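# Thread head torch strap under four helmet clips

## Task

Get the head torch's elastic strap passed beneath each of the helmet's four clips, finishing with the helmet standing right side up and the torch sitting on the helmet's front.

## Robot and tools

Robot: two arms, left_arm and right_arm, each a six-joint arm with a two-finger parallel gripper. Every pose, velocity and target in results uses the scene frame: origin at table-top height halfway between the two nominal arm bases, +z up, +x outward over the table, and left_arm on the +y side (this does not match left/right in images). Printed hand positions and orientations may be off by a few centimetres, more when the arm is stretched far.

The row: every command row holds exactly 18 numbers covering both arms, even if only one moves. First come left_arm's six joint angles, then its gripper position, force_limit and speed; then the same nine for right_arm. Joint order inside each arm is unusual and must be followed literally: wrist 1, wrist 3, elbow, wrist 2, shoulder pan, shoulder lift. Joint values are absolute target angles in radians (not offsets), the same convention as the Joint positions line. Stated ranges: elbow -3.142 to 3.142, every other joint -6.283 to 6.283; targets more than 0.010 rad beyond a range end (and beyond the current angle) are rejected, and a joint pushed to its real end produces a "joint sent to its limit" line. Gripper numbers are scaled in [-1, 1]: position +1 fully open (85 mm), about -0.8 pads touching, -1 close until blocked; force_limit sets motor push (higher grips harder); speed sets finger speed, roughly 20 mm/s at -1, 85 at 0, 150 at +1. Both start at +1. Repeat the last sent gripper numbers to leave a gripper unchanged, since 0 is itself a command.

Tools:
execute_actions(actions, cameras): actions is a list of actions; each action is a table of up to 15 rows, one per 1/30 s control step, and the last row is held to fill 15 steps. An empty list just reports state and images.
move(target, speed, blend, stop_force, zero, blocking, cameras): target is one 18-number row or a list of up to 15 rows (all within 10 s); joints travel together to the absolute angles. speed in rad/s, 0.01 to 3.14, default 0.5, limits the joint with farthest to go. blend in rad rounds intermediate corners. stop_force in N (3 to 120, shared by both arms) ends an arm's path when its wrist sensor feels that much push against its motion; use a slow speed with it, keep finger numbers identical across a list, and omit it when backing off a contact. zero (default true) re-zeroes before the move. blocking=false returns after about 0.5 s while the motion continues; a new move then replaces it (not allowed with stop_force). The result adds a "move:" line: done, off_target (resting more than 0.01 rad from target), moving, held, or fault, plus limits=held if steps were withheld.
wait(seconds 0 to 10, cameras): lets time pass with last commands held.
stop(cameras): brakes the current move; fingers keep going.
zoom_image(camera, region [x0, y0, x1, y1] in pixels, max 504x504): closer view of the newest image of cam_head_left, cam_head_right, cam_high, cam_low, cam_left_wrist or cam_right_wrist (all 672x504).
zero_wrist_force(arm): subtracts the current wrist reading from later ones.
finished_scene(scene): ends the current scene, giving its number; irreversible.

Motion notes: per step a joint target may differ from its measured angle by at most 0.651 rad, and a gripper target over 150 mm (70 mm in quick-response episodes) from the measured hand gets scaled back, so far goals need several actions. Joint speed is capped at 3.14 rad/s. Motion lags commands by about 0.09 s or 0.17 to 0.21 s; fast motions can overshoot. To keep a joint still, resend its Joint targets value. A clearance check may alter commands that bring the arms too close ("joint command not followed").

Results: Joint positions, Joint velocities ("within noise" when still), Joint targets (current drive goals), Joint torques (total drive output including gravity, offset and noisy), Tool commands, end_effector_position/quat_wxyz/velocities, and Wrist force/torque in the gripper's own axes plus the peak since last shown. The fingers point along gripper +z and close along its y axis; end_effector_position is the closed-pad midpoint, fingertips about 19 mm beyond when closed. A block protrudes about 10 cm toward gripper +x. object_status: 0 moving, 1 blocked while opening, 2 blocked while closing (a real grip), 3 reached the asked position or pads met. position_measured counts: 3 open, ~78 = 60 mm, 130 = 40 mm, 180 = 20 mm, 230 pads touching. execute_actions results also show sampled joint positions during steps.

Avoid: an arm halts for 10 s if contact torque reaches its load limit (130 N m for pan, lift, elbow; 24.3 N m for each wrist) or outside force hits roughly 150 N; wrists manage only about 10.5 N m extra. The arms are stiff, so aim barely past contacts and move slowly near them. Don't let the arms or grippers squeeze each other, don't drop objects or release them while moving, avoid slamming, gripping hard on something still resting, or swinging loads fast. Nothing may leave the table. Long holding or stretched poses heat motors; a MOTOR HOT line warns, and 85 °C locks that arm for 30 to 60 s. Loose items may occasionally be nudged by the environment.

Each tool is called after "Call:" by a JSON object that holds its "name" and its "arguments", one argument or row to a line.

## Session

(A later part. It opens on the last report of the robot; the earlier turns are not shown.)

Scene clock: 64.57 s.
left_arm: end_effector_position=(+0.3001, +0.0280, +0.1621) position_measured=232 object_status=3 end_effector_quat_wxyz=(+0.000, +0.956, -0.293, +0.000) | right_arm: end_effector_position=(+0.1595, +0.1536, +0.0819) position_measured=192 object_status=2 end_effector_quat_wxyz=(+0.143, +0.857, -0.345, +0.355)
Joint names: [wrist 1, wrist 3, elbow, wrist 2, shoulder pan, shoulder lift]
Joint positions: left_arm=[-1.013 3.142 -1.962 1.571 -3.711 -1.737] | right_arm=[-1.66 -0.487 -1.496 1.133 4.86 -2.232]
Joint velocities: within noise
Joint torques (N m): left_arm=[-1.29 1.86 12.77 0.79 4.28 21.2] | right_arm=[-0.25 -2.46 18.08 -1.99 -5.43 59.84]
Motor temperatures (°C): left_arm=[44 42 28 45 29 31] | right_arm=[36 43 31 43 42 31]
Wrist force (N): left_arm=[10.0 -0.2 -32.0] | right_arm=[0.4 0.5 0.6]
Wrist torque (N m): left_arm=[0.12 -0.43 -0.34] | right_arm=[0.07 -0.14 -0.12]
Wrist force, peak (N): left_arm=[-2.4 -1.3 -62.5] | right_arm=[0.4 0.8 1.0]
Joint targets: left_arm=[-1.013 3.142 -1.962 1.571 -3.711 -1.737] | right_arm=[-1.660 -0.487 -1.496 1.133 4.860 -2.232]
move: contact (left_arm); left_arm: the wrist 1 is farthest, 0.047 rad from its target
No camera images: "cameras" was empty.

Call:
{"name": "move", "arguments": {
  "target": [-1.013,3.142,-1.962,1.571,-3.711,-1.737,-1,-1,0,-1.6899,-0.4258,-1.4922,1.1796,4.9333,-2.2302,-1,-1,-1],
  "speed": 0.05,
  "cameras": ["cam_right_wrist","cam_left_wrist"]
}}

Scene clock: 65.60 s.
left_arm: end_effector_position=(+0.3000, +0.0280, +0.1621) position_measured=232 object_status=3 end_effector_quat_wxyz=(+0.000, +0.956, -0.293, +0.000) | right_arm: end_effector_position=(+0.1443, +0.1538, +0.0819) position_measured=192 object_status=2 end_effector_quat_wxyz=(+0.143, +0.857, -0.345, +0.355)
Joint names: [wrist 1, wrist 3, elbow, wrist 2, shoulder pan, shoulder lift]
Joint positions: left_arm=[-1.013 3.142 -1.962 1.571 -3.711 -1.737] | right_arm=[-1.67 -0.468 -1.495 1.147 4.883 -2.231]
Joint velocities: within noise
Joint torques (N m): left_arm=[-0.63 1.9 -6.01 0.8 -3.49 20.96] | right_arm=[3.55 -2.6 17.31 -1.77 -4.89 58.8]
Motor temperatures (°C): left_arm=[44 42 28 45 29 31] | right_arm=[36 43 31 43 42 31]
Wrist force (N): left_arm=[8.8 -0.2 -34.4] | right_arm=[1.3 -1.1 2.0]
Wrist torque (N m): left_arm=[0.09 -0.42 -0.34] | right_arm=[0.10 -0.15 -0.11]
Wrist force, peak (N): left_arm=[8.8 -0.2 -34.4] | right_arm=[1.8 -1.1 1.7]
Joint targets: left_arm=[-1.013 3.142 -1.962 1.571 -3.711 -1.737] | right_arm=[-1.669 -0.468 -1.495 1.147 4.882 -2.231]
move: held (right_arm; a check stopped the path); limits=held; right_arm: the shoulder pan is farthest, 0.051 rad from its target
joint command not followed: on one or more control steps a check withheld the commanded joint targets of the right arm, and it was not sent them on those steps.
cause: the commanded joint targets, or the way to them, would bring a part of the robot too close to another arm (a part of this arm just beyond the wrist 2 and a part of the left arm just beyond the shoulder lift).
Images, in order (width x height): cam_left_wrist 672x504, cam_right_wrist 672x504.

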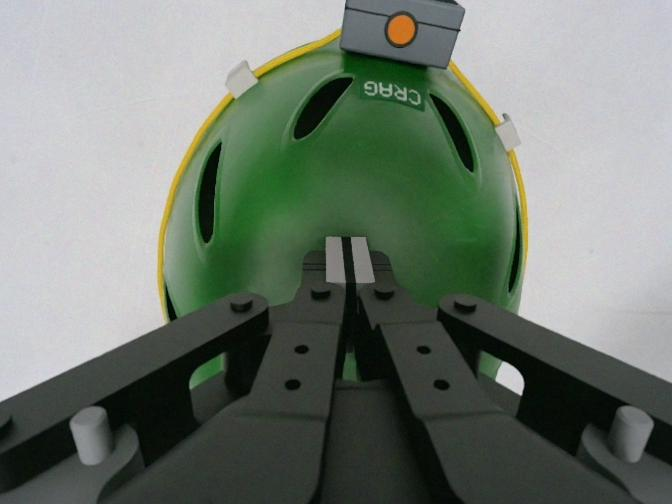

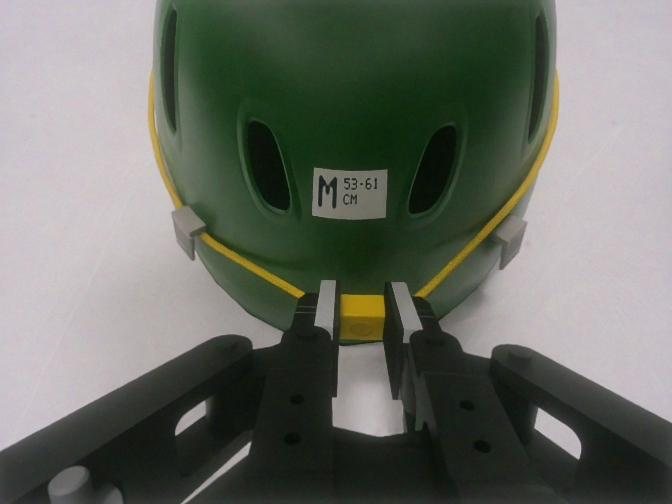

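Call:
{"name": "move", "arguments": {
  "target": [-1.1154,3.142,-1.9075,1.571,-3.7108,-1.6895,-1,-1,0,-1.6604,-0.4868,-1.4962,1.1328,4.8603,-2.2317,-1,-1,-1],
  "speed": 0.15,
  "cameras": []
}}

Call:
{"name": "move", "arguments": {
  "target": [
    [-1.1154,3.142,-1.9075,1.571,-3.7108,-1.6895,-1,-1,0,-1.6193,-0.5123,-1.5601,1.1152,4.8314,-2.1972,-1,-1,-1],
    [-1.1154,3.142,-1.9075,1.571,-3.7108,-1.6895,-1,-1,0,-1.5645,-0.5463,-1.6454,1.0918,4.7928,-2.1512,-1,-1,-1],
    [-1.1154,3.142,-1.9075,1.571,-3.7108,-1.6895,-1,-1,0,-1.5037,-0.588,-1.7371,1.0645,4.7473,-2.1007,-1,-1,-1]
  ],
  "speed": 0.1,
  "blend": 0.02
}}

Scene clock: 67.43 s.
left_arm: end_effector_position=(+0.2994, +0.0285, +0.1997) position_measured=232 object_status=3 end_effector_quat_wxyz=(+0.000, +0.956, -0.293, +0.000) | right_arm: end_effector_position=(+0.1594, +0.1536, +0.0819) position_measured=192 object_status=2 end_effector_quat_wxyz=(+0.143, +0.857, -0.345, +0.355)
Joint names: [wrist 1, wrist 3, elbow, wrist 2, shoulder pan, shoulder lift]
Joint positions: left_arm=[-1.115 3.142 -1.908 1.571 -3.711 -1.69] | right_arm=[-1.66 -0.487 -1.496 1.133 4.86 -2.232]
Joint velocities: within noise
Joint torques (N m): left_arm=[1.76 1.81 30.87 0.7 5.16 35.09] | right_arm=[3.37 -2.5 13.09 -2.32 -5.95 41.91]
Motor temperatures (°C): left_arm=[44 42 28 45 29 31] | right_arm=[36 43 31 43 42 31]
Wrist force (N): left_arm=[1.5 -0.1 -1.7] | right_arm=[0.3 0.6 -0.2]
Wrist torque (N m): left_arm=[0.23 -0.22 -0.32] | right_arm=[0.09 -0.16 -0.13]
Wrist force, peak (N): left_arm=[9.7 -0.3 -35.8] | right_arm=[1.0 -0.8 1.9]
Joint targets: left_arm=[-1.115 3.142 -1.908 1.571 -3.711 -1.690] | right_arm=[-1.660 -0.487 -1.496 1.133 4.860 -2.232]
move: done
No camera images: "cameras" was empty.

Scene clock: 70.30 s.
left_arm: end_effector_position=(+0.2994, +0.0285, +0.1998) position_measured=232 object_status=3 end_effector_quat_wxyz=(+0.000, +0.956, -0.293, +0.000) | right_arm: end_effector_position=(+0.2391, +0.0779, +0.0821) position_measured=192 object_status=2 end_effector_quat_wxyz=(+0.143, +0.857, -0.345, +0.355)
Joint names: [wrist 1, wrist 3, elbow, wrist 2, shoulder pan, shoulder lift]
Joint positions: left_arm=[-1.115 3.142 -1.907 1.571 -3.711 -1.689] | right_arm=[-1.504 -0.588 -1.737 1.065 4.747 -2.101]
Joint velocities: within noise
Joint torques (N m): left_arm=[2.59 1.76 25.05 0.51 4.61 33.66] | right_arm=[3.72 -2.41 11.81 -2.61 -6.9 56.25]
Motor temperatures (°C): left_arm=[44 42 28 45 29 31] | right_arm=[36 43 31 43 42 31]
Wrist force (N): left_arm=[1.9 -0.4 -1.9] | right_arm=[-0.2 0.1 0.1]
Wrist torque (N m): left_arm=[0.17 -0.28 -0.33] | right_arm=[0.09 -0.17 -0.12]
Wrist force, peak (N): left_arm=[1.9 -0.4 -1.9] | right_arm=[0.5 0.4 -0.9]
Joint targets: left_arm=[-1.115 3.142 -1.908 1.571 -3.711 -1.690] | right_arm=[-1.504 -0.588 -1.737 1.065 4.747 -2.101]
move: done

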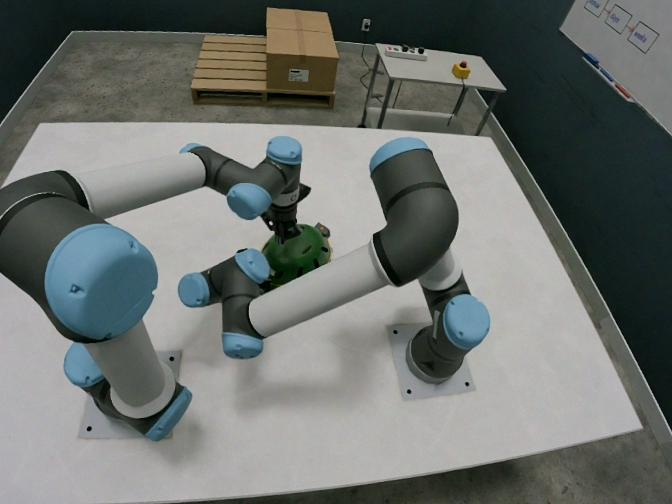

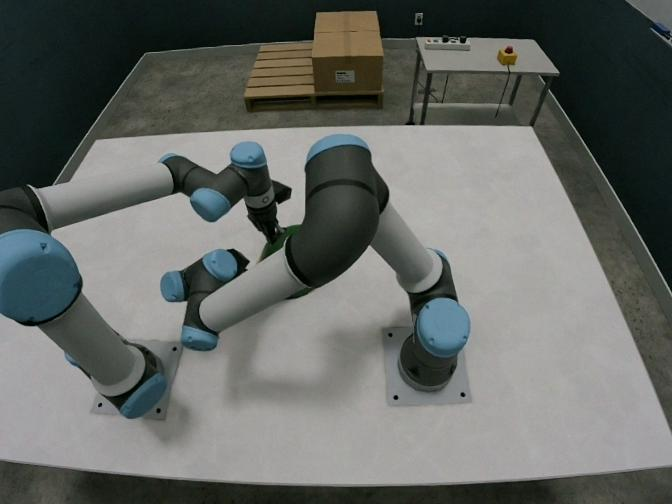

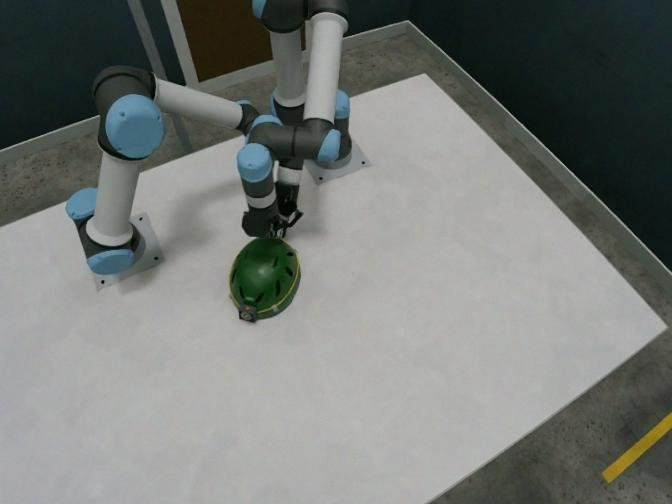

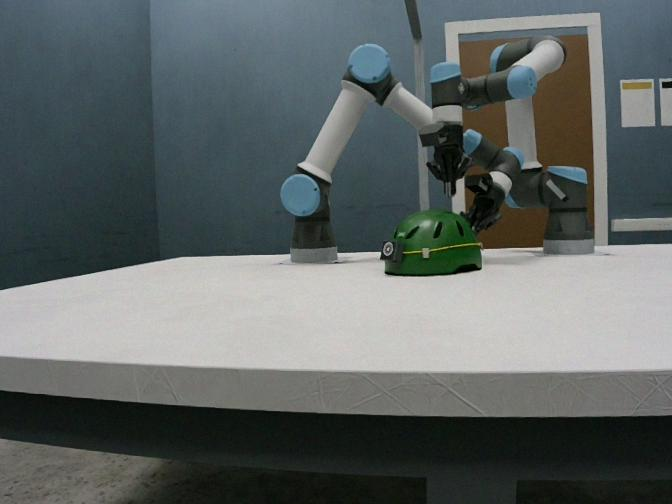

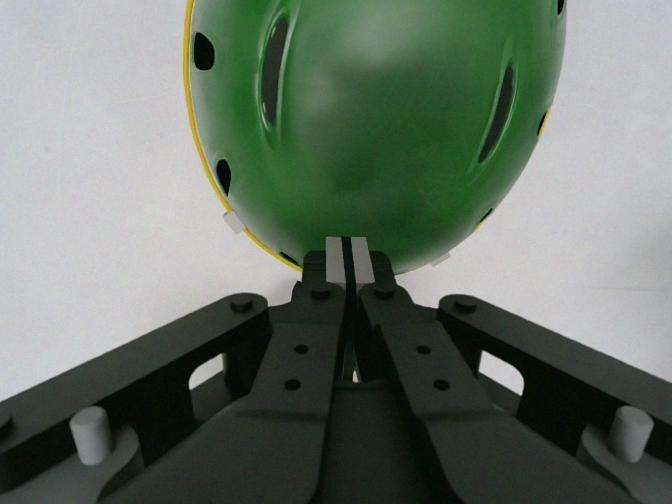

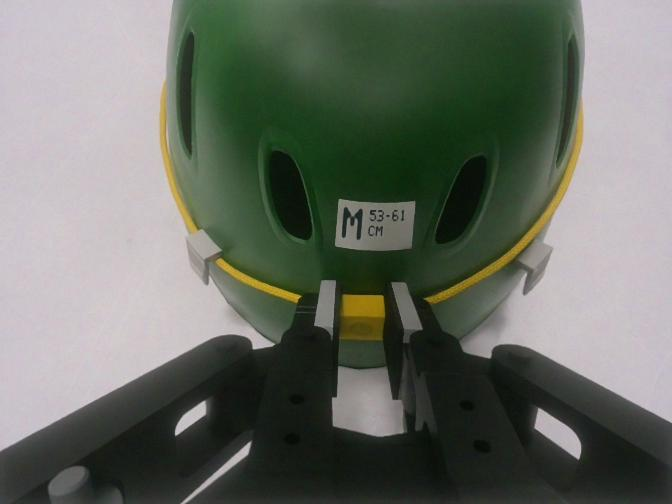

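Call:
{"name": "move", "arguments": {
  "target": [-1.1714,3.142,-1.6396,1.571,-3.7378,-1.9014,-1,-1,0,-1.5037,-0.588,-1.7371,1.0645,4.7473,-2.1007,-1,-1,-1],
  "speed": 0.25,
  "cameras": []
}}

Call:
{"name": "move", "arguments": {
  "target": [-1.0395,3.142,-1.7129,1.571,-3.7378,-1.96,-1,-1,0,-1.5037,-0.588,-1.7371,1.0645,4.7473,-2.1007,-1,-1,-1],
  "speed": 0.03,
  "stop_force": 40,
  "cameras": ["cam_left_wrist","cam_right_wrist"]
}}

Scene clock: 72.93 s.
left_arm: end_effector_position=(+0.3672, -0.0369, +0.1998) position_measured=232 object_status=3 end_effector_quat_wxyz=(+0.000, +0.952, -0.306, +0.000) | right_arm: end_effector_position=(+0.2391, +0.0778, +0.0821) position_measured=192 object_status=2 end_effector_quat_wxyz=(+0.143, +0.857, -0.345, +0.355)
Joint names: [wrist 1, wrist 3, elbow, wrist 2, shoulder pan, shoulder lift]
Joint positions: left_arm=[-1.171 3.142 -1.64 1.571 -3.738 -1.901] | right_arm=[-1.504 -0.588 -1.737 1.064 4.747 -2.101]
Joint velocities: within noise
Joint torques (N m): left_arm=[1.73 1.7 31.18 0.35 -6.16 26.53] | right_arm=[3.06 -2.74 14.39 -2.24 -5.74 55.21]
Motor temperatures (°C): left_arm=[44 42 28 45 29 31] | right_arm=[36 43 31 43 42 31]
Wrist force (N): left_arm=[1.7 -0.4 -1.6] | right_arm=[-0.2 0.3 0.0]
Wrist torque (N m): left_arm=[0.18 -0.24 -0.32] | right_arm=[0.13 -0.17 -0.11]
Wrist force, peak (N): left_arm=[2.4 -0.3 -1.9] | right_arm=[-0.1 0.6 0.6]
Joint targets: left_arm=[-1.171 3.142 -1.640 1.571 -3.738 -1.901] | right_arm=[-1.504 -0.588 -1.737 1.065 4.747 -2.101]
move: done
No camera images: "cameras" was empty.

Scene clock: 76.90 s.
left_arm: end_effector_position=(+0.3681, -0.0375, +0.1667) position_measured=232 object_status=3 end_effector_quat_wxyz=(+0.000, +0.952, -0.306, +0.000) | right_arm: end_effector_position=(+0.2391, +0.0778, +0.0821) position_measured=192 object_status=2 end_effector_quat_wxyz=(+0.143, +0.857, -0.345, +0.355)
Joint names: [wrist 1, wrist 3, elbow, wrist 2, shoulder pan, shoulder lift]
Joint positions: left_arm=[-1.092 3.142 -1.684 1.571 -3.738 -1.936] | right_arm=[-1.504 -0.588 -1.737 1.064 4.747 -2.101]
Joint velocities: within noise
Joint torques (N m): left_arm=[-2 1.74 13.25 0.22 -5.27 26.02] | right_arm=[1.8 -2.57 20.97 -1.78 -4.29 54.21]
Motor temperatures (°C): left_arm=[44 42 28 44 29 31] | right_arm=[36 43 31 43 42 31]
Wrist force (N): left_arm=[7.3 -1.2 -35.1] | right_arm=[-0.2 0.3 0.0]
Wrist torque (N m): left_arm=[0.12 -0.42 -0.34] | right_arm=[0.13 -0.18 -0.11]
Wrist force, peak (N): left_arm=[-1.2 -1.2 -56.3] | right_arm=[-0.5 0.2 0.5]
Joint targets: left_arm=[-1.092 3.142 -1.684 1.571 -3.738 -1.936] | right_arm=[-1.504 -0.588 -1.737 1.065 4.747 -2.101]
move: contact (left_arm); left_arm: the wrist 1 is farthest, 0.052 rad from its target
Images, in order (width x height): cam_left_wrist 672x504, cam_right_wrist 672x504.

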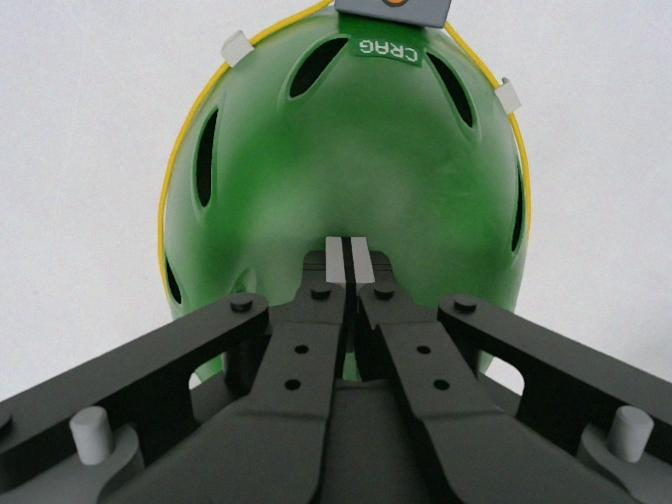

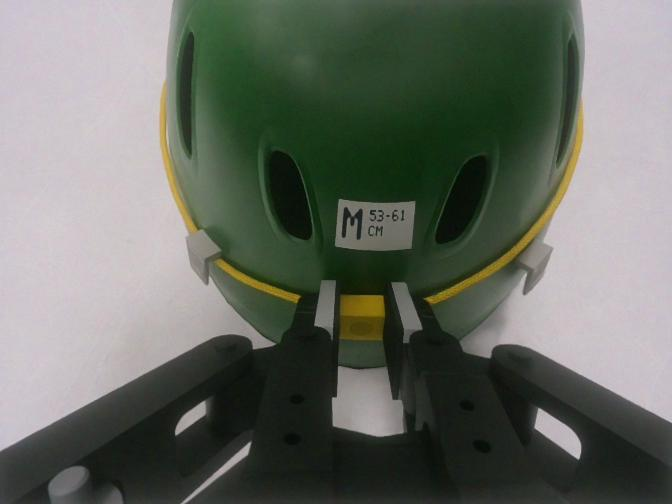

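Good press. Pull.

Call:
{"name": "move", "arguments": {
  "target": [-1.092,3.142,-1.684,1.571,-3.738,-1.936,-1,-1,0,-1.5421,-0.5025,-1.7541,1.1222,4.8426,-2.0846,-1,-1,-1],
  "speed": 0.05,
  "cameras": ["cam_left_wrist","cam_right_wrist"]
}}

Call:
{"name": "move", "arguments": {
  "target": [-1.092,3.142,-1.684,1.571,-3.738,-1.936,-1,-1,0,-1.4423,-0.5025,-1.7804,1.1222,4.8426,-2.1581,-1,-1,-1],
  "speed": 0.05,
  "cameras": ["cam_left_wrist","cam_right_wrist"]
}}

Call:
{"name": "zoom_image", "arguments": {
  "camera": "cam_right_wrist",
  "region": [150, 50, 600, 370]
}}

Scene clock: 79.53 s.
left_arm: end_effector_position=(+0.3678, -0.0375, +0.1668) position_measured=232 object_status=3 end_effector_quat_wxyz=(+0.000, +0.952, -0.306, +0.000) | right_arm: end_effector_position=(+0.1827, +0.0765, +0.0821) position_measured=192 object_status=2 end_effector_quat_wxyz=(+0.143, +0.857, -0.345, +0.355)
Joint names: [wrist 1, wrist 3, elbow, wrist 2, shoulder pan, shoulder lift]
Joint positions: left_arm=[-1.092 3.142 -1.684 1.571 -3.738 -1.936] | right_arm=[-1.542 -0.503 -1.754 1.122 4.842 -2.085]
Joint velocities: within noise
Joint torques (N m): left_arm=[-0.11 1.66 -1.74 0.17 -5.27 26.11] | right_arm=[-0.72 2.6 13.09 2.15 11.99 55.67]
Motor temperatures (°C): left_arm=[44 42 28 44 29 31] | right_arm=[36 43 31 43 42 31]
Wrist force (N): left_arm=[0.2 0.1 -34.4] | right_arm=[3.5 -3.5 4.3]
Wrist torque (N m): left_arm=[0.05 -0.50 -0.33] | right_arm=[0.20 -0.04 -0.11]
Wrist force, peak (N): left_arm=[7.7 -1.8 -35.1] | right_arm=[3.3 -3.3 4.9]
Joint targets: left_arm=[-1.092 3.142 -1.684 1.571 -3.738 -1.936] | right_arm=[-1.542 -0.502 -1.754 1.122 4.843 -2.085]
move: done
Images, in order (width x height): cam_left_wrist 672x504, cam_right_wrist 672x504.

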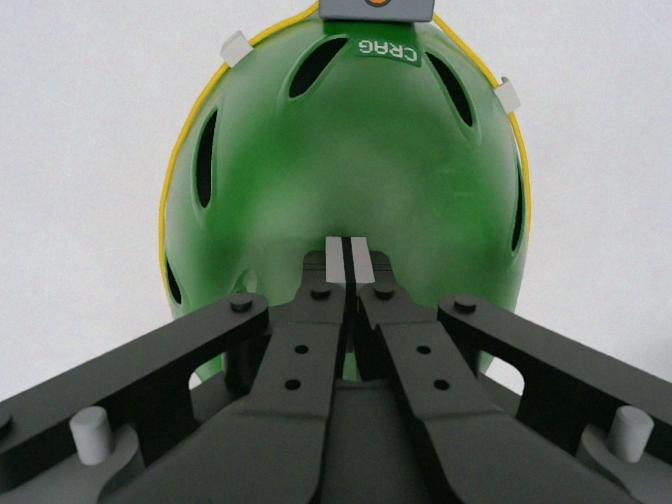

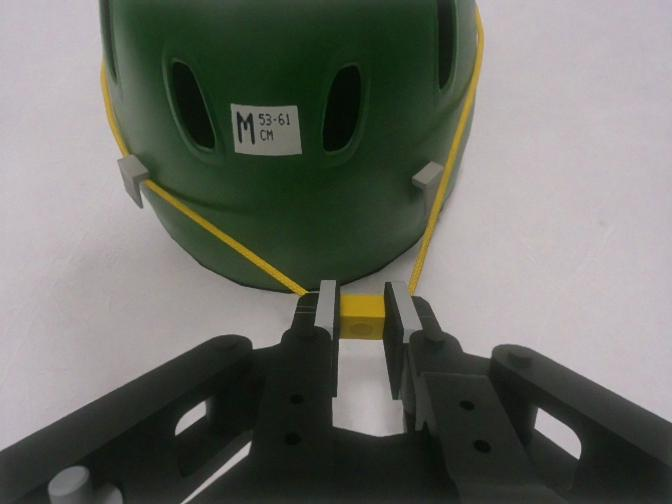

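Scene clock: 81.93 s.
left_arm: end_effector_position=(+0.3678, -0.0375, +0.1668) position_measured=232 object_status=3 end_effector_quat_wxyz=(+0.000, +0.952, -0.306, +0.000) | right_arm: end_effector_position=(+0.1826, +0.0765, +0.0372) position_measured=192 object_status=2 end_effector_quat_wxyz=(+0.143, +0.857, -0.345, +0.355)
Joint names: [wrist 1, wrist 3, elbow, wrist 2, shoulder pan, shoulder lift]
Joint positions: left_arm=[-1.092 3.142 -1.684 1.571 -3.738 -1.936] | right_arm=[-1.443 -0.502 -1.78 1.122 4.843 -2.158]
Joint velocities: within noise
Joint torques (N m): left_arm=[1.29 1.56 2.26 0.06 -4.01 26.12] | right_arm=[4.24 2.21 12.39 1.89 10.72 34.59]
Motor temperatures (°C): left_arm=[44 42 28 44 29 31] | right_arm=[36 43 31 43 42 31]
Wrist force (N): left_arm=[0.3 0.2 -34.2] | right_arm=[5.7 -3.3 3.0]
Wrist torque (N m): left_arm=[0.08 -0.51 -0.32] | right_arm=[0.15 -0.06 -0.09]
Wrist force, peak (N): left_arm=[0.4 0.1 -35.0] | right_arm=[5.9 -3.2 2.6]
Joint targets: left_arm=[-1.092 3.142 -1.684 1.571 -3.738 -1.936] | right_arm=[-1.442 -0.502 -1.780 1.122 4.843 -2.158]
move: done
Images, in order (width x height): cam_left_wrist 672x504, cam_right_wrist 672x504.

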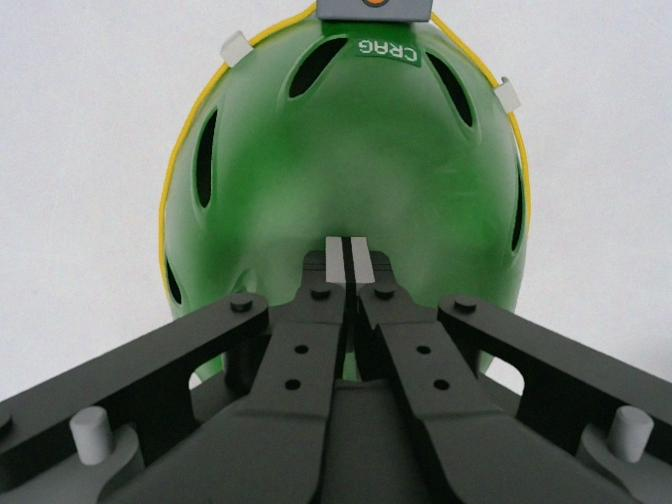

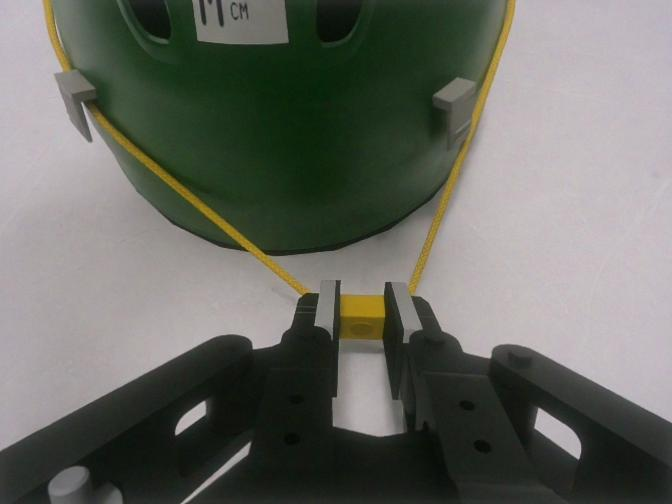

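Scaled by 1.120 from the camera's 672x504 image, which has a finer 960x720 frame.

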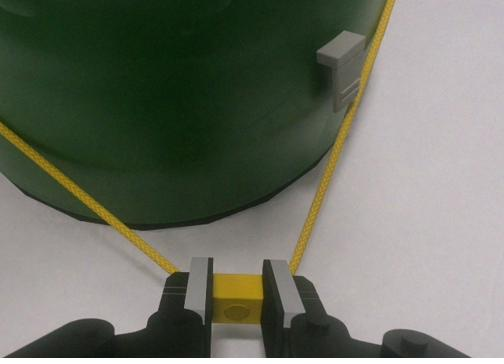

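Call:
{"name": "move", "arguments": {
  "target": [-1.092,3.142,-1.684,1.571,-3.738,-1.936,-1,-1,0,-1.4054,-0.4708,-1.8632,1.1451,4.8792,-2.1256,-1,-1,-1],
  "speed": 0.05,
  "cameras": ["cam_left_wrist","cam_right_wrist"]
}}

Call:
{"name": "zoom_image", "arguments": {
  "camera": "cam_right_wrist",
  "region": [200, 0, 600, 320]
}}

Scene clock: 84.67 s.
left_arm: end_effector_position=(+0.3678, -0.0375, +0.1668) position_measured=232 object_status=3 end_effector_quat_wxyz=(+0.000, +0.952, -0.306, +0.000) | right_arm: end_effector_position=(+0.1655, +0.0514, +0.0301) position_measured=192 object_status=2 end_effector_quat_wxyz=(+0.143, +0.857, -0.345, +0.355)
Joint names: [wrist 1, wrist 3, elbow, wrist 2, shoulder pan, shoulder lift]
Joint positions: left_arm=[-1.092 3.142 -1.684 1.571 -3.738 -1.936] | right_arm=[-1.406 -0.471 -1.863 1.145 4.879 -2.126]
Joint velocities: within noise
Joint torques (N m): left_arm=[3.82 1.44 29.34 -0.09 -2.64 44.39] | right_arm=[3.96 2.35 8.77 1.1 8.73 52.9]
Motor temperatures (°C): left_arm=[44 42 28 44 29 31] | right_arm=[36 43 31 43 42 31]
Wrist force (N): left_arm=[1.6 -0.3 -1.4] | right_arm=[2.3 -0.5 -1.5]
Wrist torque (N m): left_arm=[0.19 -0.23 -0.33] | right_arm=[0.22 -0.13 -0.14]
Wrist force, peak (N): left_arm=[0.4 0.0 -35.0] | right_arm=[-2.6 5.1 -6.7]
Joint targets: left_arm=[-1.092 3.142 -1.684 1.571 -3.738 -1.936] | right_arm=[-1.405 -0.471 -1.863 1.145 4.879 -2.126]
move: done
Images, in order (width x height): cam_left_wrist 672x504, cam_right_wrist 672x504.

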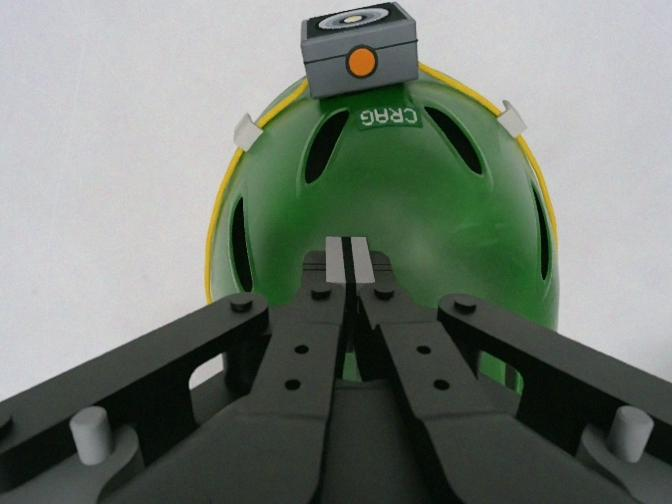

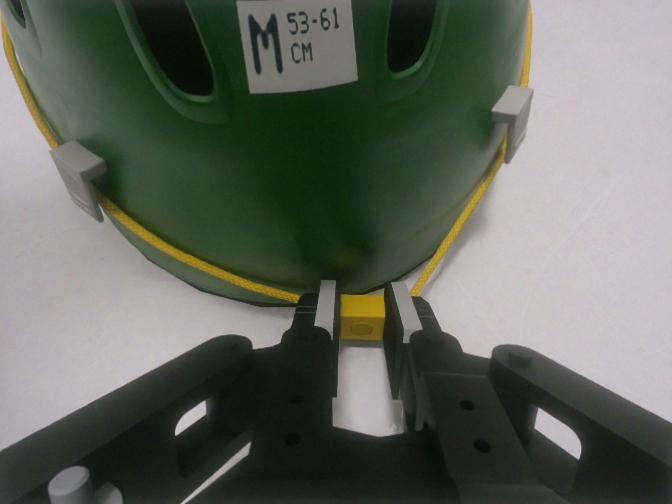

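Scaled by 1.260 from the camera's 672x504 image, which has a finer 960x720 frame.

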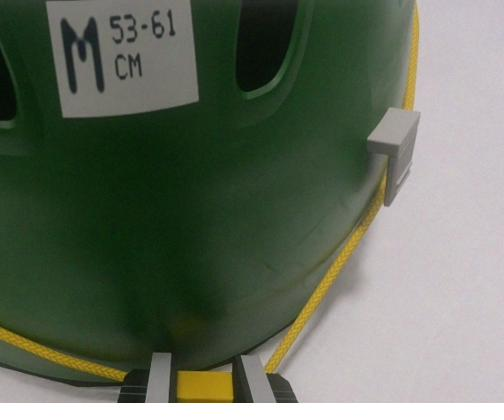

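Call:
{"name": "move", "arguments": {
  "target": [-1.1714,3.142,-1.6396,1.571,-3.7378,-1.9014,-1,-1,0,-1.5421,-0.5025,-1.7541,1.1222,4.8426,-2.0846,-1,-1,-1],
  "speed": 0.06,
  "cameras": ["cam_left_wrist","cam_right_wrist"]
}}

Call:
{"name": "zoom_image", "arguments": {
  "camera": "cam_right_wrist",
  "region": [150, 50, 600, 370]
}}

Scene clock: 87.80 s.
left_arm: end_effector_position=(+0.3673, -0.0369, +0.1997) position_measured=232 object_status=3 end_effector_quat_wxyz=(+0.000, +0.952, -0.306, +0.000) | right_arm: end_effector_position=(+0.1825, +0.0764, +0.0820) position_measured=192 object_status=2 end_effector_quat_wxyz=(+0.143, +0.857, -0.345, +0.355)
Joint names: [wrist 1, wrist 3, elbow, wrist 2, shoulder pan, shoulder lift]
Joint positions: left_arm=[-1.171 3.142 -1.64 1.571 -3.738 -1.901] | right_arm=[-1.542 -0.502 -1.754 1.122 4.843 -2.085]
Joint velocities: within noise
Joint torques (N m): left_arm=[1.77 1.52 30.54 -0.27 7.04 44.65] | right_arm=[-1.46 -2.52 24.22 -2.22 -7.97 53.1]
Motor temperatures (°C): left_arm=[44 42 28 44 29 31] | right_arm=[36 43 31 43 42 31]
Wrist force (N): left_arm=[1.5 -0.4 -1.3] | right_arm=[0.3 0.2 1.1]
Wrist torque (N m): left_arm=[0.17 -0.23 -0.32] | right_arm=[0.05 -0.16 -0.12]
Wrist force, peak (N): left_arm=[2.3 -0.7 -1.7] | right_arm=[3.0 -0.9 -1.9]
Joint targets: left_arm=[-1.171 3.142 -1.640 1.571 -3.738 -1.901] | right_arm=[-1.542 -0.503 -1.754 1.122 4.843 -2.085]
move: done
Images, in order (width x height): cam_left_wrist 672x504, cam_right_wrist 672x504.

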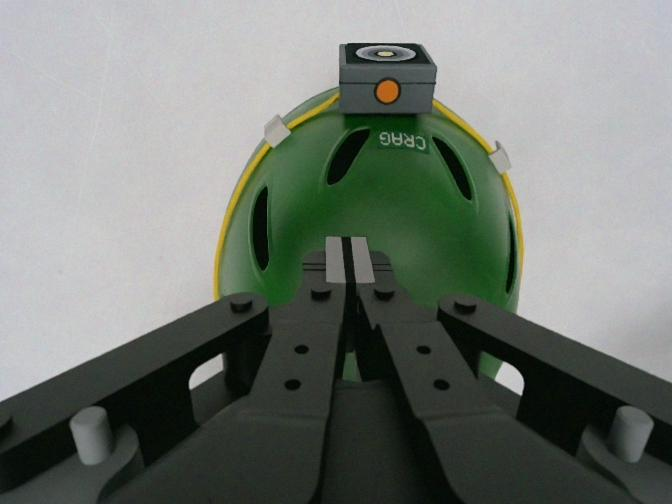

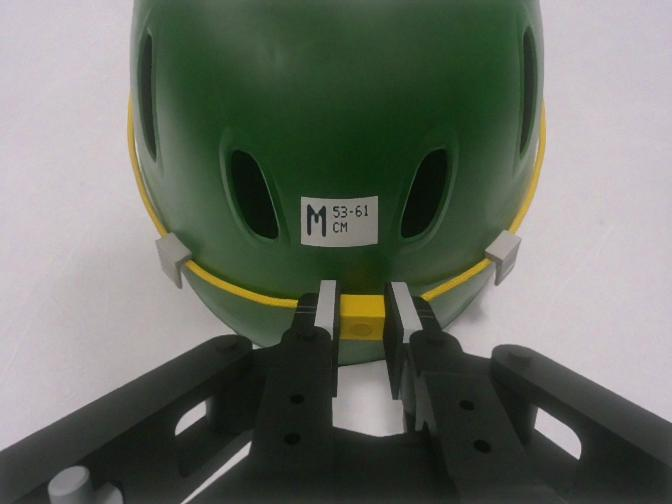

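Scaled by 1.120 from the camera's 672x504 image, which has a finer 960x720 frame.

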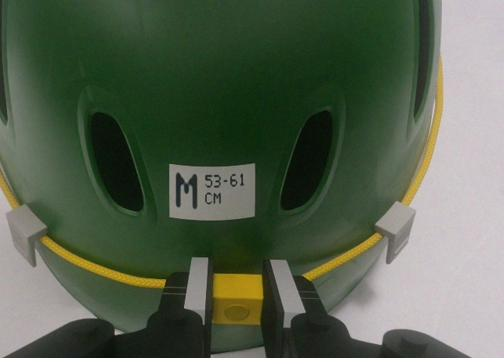

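Call:
{"name": "move", "arguments": {
  "target": [-1.1714,3.142,-1.6396,1.571,-3.7378,-1.9014,-1,-1,0,-1.5421,-0.5025,-1.7541,1.1222,4.8426,-2.0846,0.1,-1,-1],
  "cameras": []
}}

Call:
{"name": "move", "arguments": {
  "target": [-1.1714,3.142,-1.6396,1.571,-3.7378,-1.9014,-1,-1,0,-1.772,-0.445,-1.572,1.162,4.907,-2.063,0.1,-1,-1],
  "speed": 0.15
}}

Call:
{"name": "zoom_image", "arguments": {
  "camera": "cam_right_wrist",
  "region": [180, 50, 560, 370]
}}

Call:
{"name": "zoom_image", "arguments": {
  "camera": "cam_low",
  "region": [360, 195, 520, 295]
}}

Call:
{"name": "zoom_image", "arguments": {
  "camera": "cam_left_wrist",
  "region": [200, 20, 560, 300]
}}

Scene clock: 89.93 s.
left_arm: end_effector_position=(+0.3673, -0.0369, +0.1998) position_measured=232 object_status=3 end_effector_quat_wxyz=(+0.000, +0.952, -0.306, +0.000) | right_arm: end_effector_position=(+0.1826, +0.0765, +0.0821) position_measured=117 object_status=0 end_effector_quat_wxyz=(+0.143, +0.857, -0.345, +0.355)
Joint names: [wrist 1, wrist 3, elbow, wrist 2, shoulder pan, shoulder lift]
Joint positions: left_arm=[-1.171 3.142 -1.64 1.571 -3.738 -1.901] | right_arm=[-1.542 -0.503 -1.754 1.122 4.843 -2.085]
Joint velocities: within noise
Joint torques (N m): left_arm=[2.21 1.49 27.67 -0.32 6.33 43.05] | right_arm=[-1 -2.61 21.52 -2.18 -6.16 53.72]
Motor temperatures (°C): left_arm=[44 42 28 44 29 31] | right_arm=[36 43 31 43 42 31]
Wrist force (N): left_arm=[1.5 -0.4 -1.5] | right_arm=[0.2 0.5 0.9]
Wrist torque (N m): left_arm=[0.16 -0.22 -0.32] | right_arm=[0.10 -0.14 -0.12]
Wrist force, peak (N): left_arm=[1.8 -0.7 -1.9] | right_arm=[0.3 0.9 1.3]
Joint targets: left_arm=[-1.171 3.142 -1.640 1.571 -3.738 -1.901] | right_arm=[-1.542 -0.502 -1.754 1.122 4.843 -2.085]
move: done
No camera images: "cameras" was empty.

Scene clock: 91.67 s.
left_arm: end_effector_position=(+0.3673, -0.0369, +0.1998) position_measured=232 object_status=3 end_effector_quat_wxyz=(+0.000, +0.952, -0.306, +0.000) | right_arm: end_effector_position=(+0.1498, +0.1038, +0.1307) position_measured=117 object_status=3 end_effector_quat_wxyz=(+0.143, +0.857, -0.345, +0.356)
Joint names: [wrist 1, wrist 3, elbow, wrist 2, shoulder pan, shoulder lift]
Joint positions: left_arm=[-1.171 3.142 -1.64 1.571 -3.738 -1.901] | right_arm=[-1.707 -0.461 -1.623 1.151 4.889 -2.069]
Joint velocities: within noise
Joint torques (N m): left_arm=[2.64 1.32 24.8 -0.4 6.16 43.46] | right_arm=[3.41 -2.71 14.38 -2.21 -6.7 36.66]
Motor temperatures (°C): left_arm=[44 42 28 44 29 31] | right_arm=[36 43 31 43 42 31]
Wrist force (N): left_arm=[1.8 -0.4 -1.7] | right_arm=[0.2 0.1 0.5]
Wrist torque (N m): left_arm=[0.16 -0.27 -0.31] | right_arm=[0.08 -0.15 -0.12]
Wrist force, peak (N): left_arm=[1.9 -0.6 -1.9] | right_arm=[0.3 0.7 -2.3]
Joint targets: left_arm=[-1.171 3.142 -1.640 1.571 -3.738 -1.901] | right_arm=[-1.707 -0.461 -1.623 1.151 4.889 -2.069]
move: held (right_arm; a check stopped the path); limits=held; right_arm: the wrist 1 is farthest, 0.065 rad from its target
joint command not followed: on one or more control steps a check withheld the commanded joint targets of the right arm, and it was not sent them on those steps.
cause: the commanded joint targets, or the way to them, would bring a part of the robot too close to another arm (a part of this arm just beyond the wrist 2 and a part of the left arm just beyond the shoulder lift).

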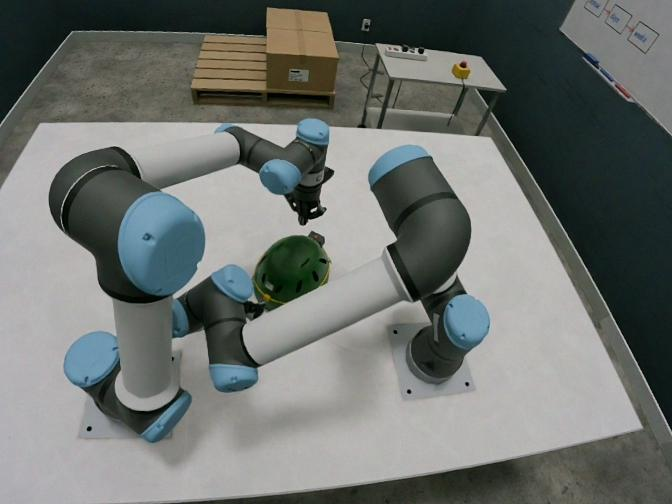

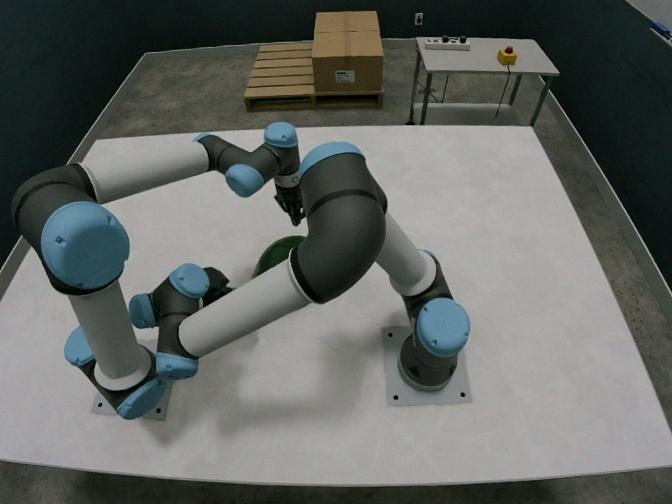

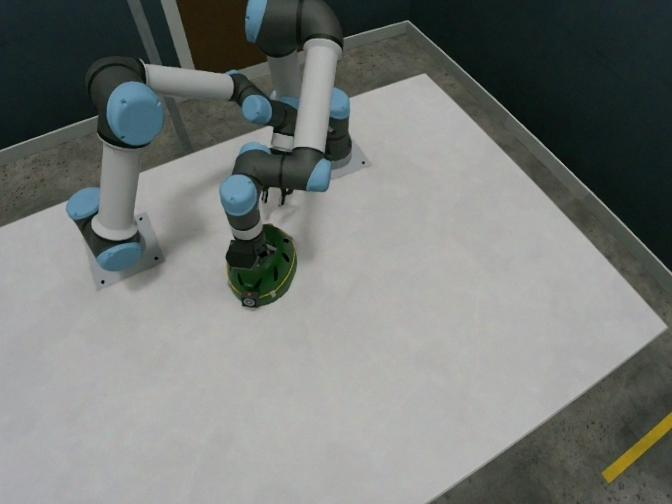

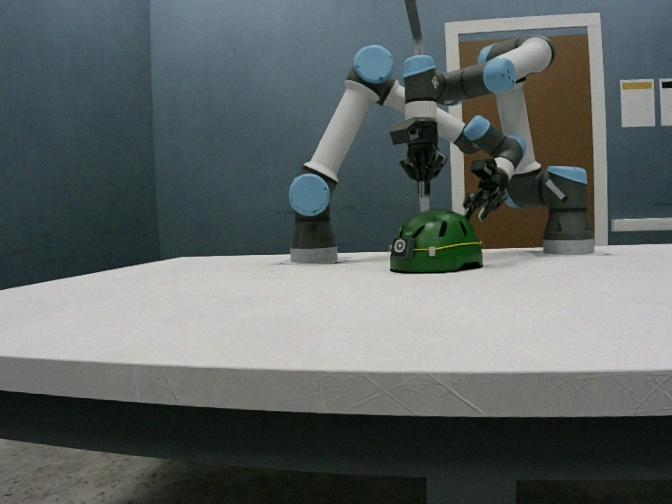

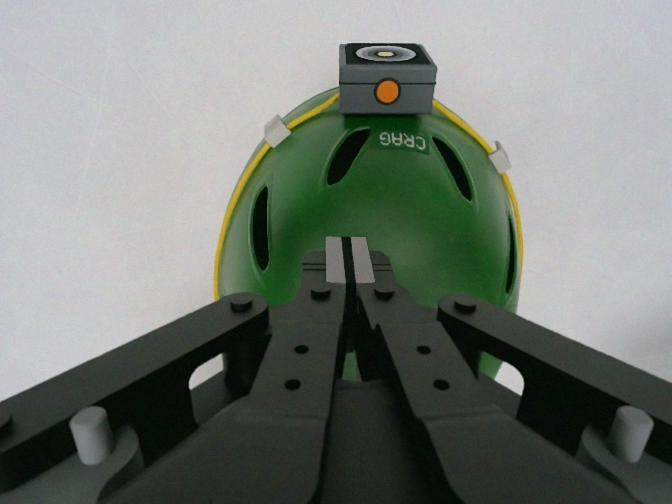

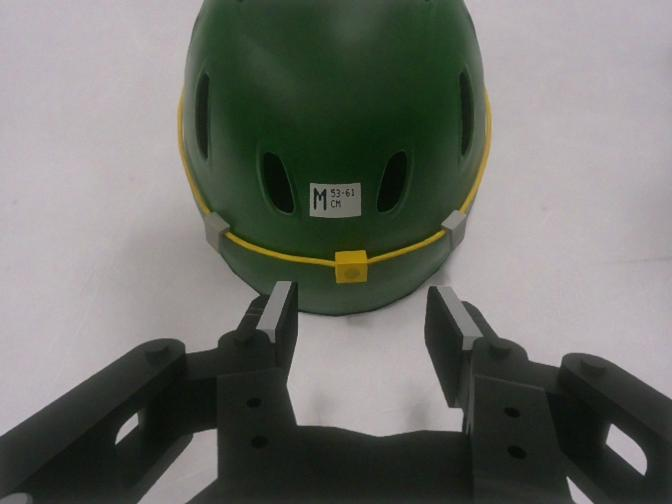

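Scaled by 1.326 from the camera's 672x504 image, which has a finer 960x720 frame.

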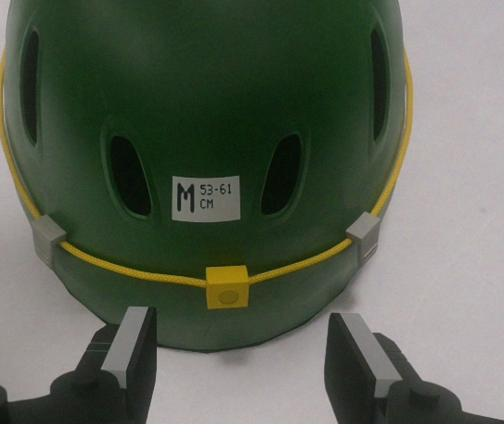

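Scaled by 3.150 from the camera's 672x504 image, which has a finer 960x720 frame.

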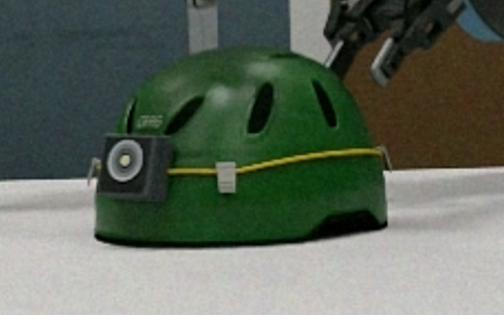

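Scaled by 1.400 from the camera's 672x504 image, which has a finer 960x720 frame.

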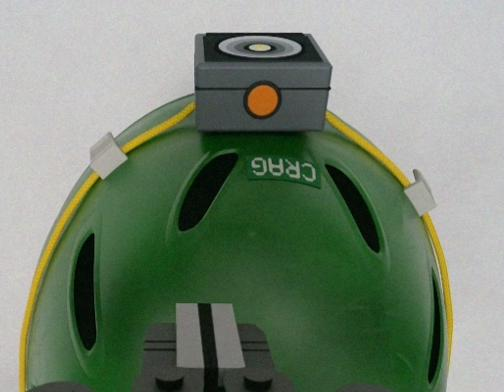

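Call:
{"name": "finished_scene", "arguments": {
  "scene": 1
}}

The scene is finished: the task was done.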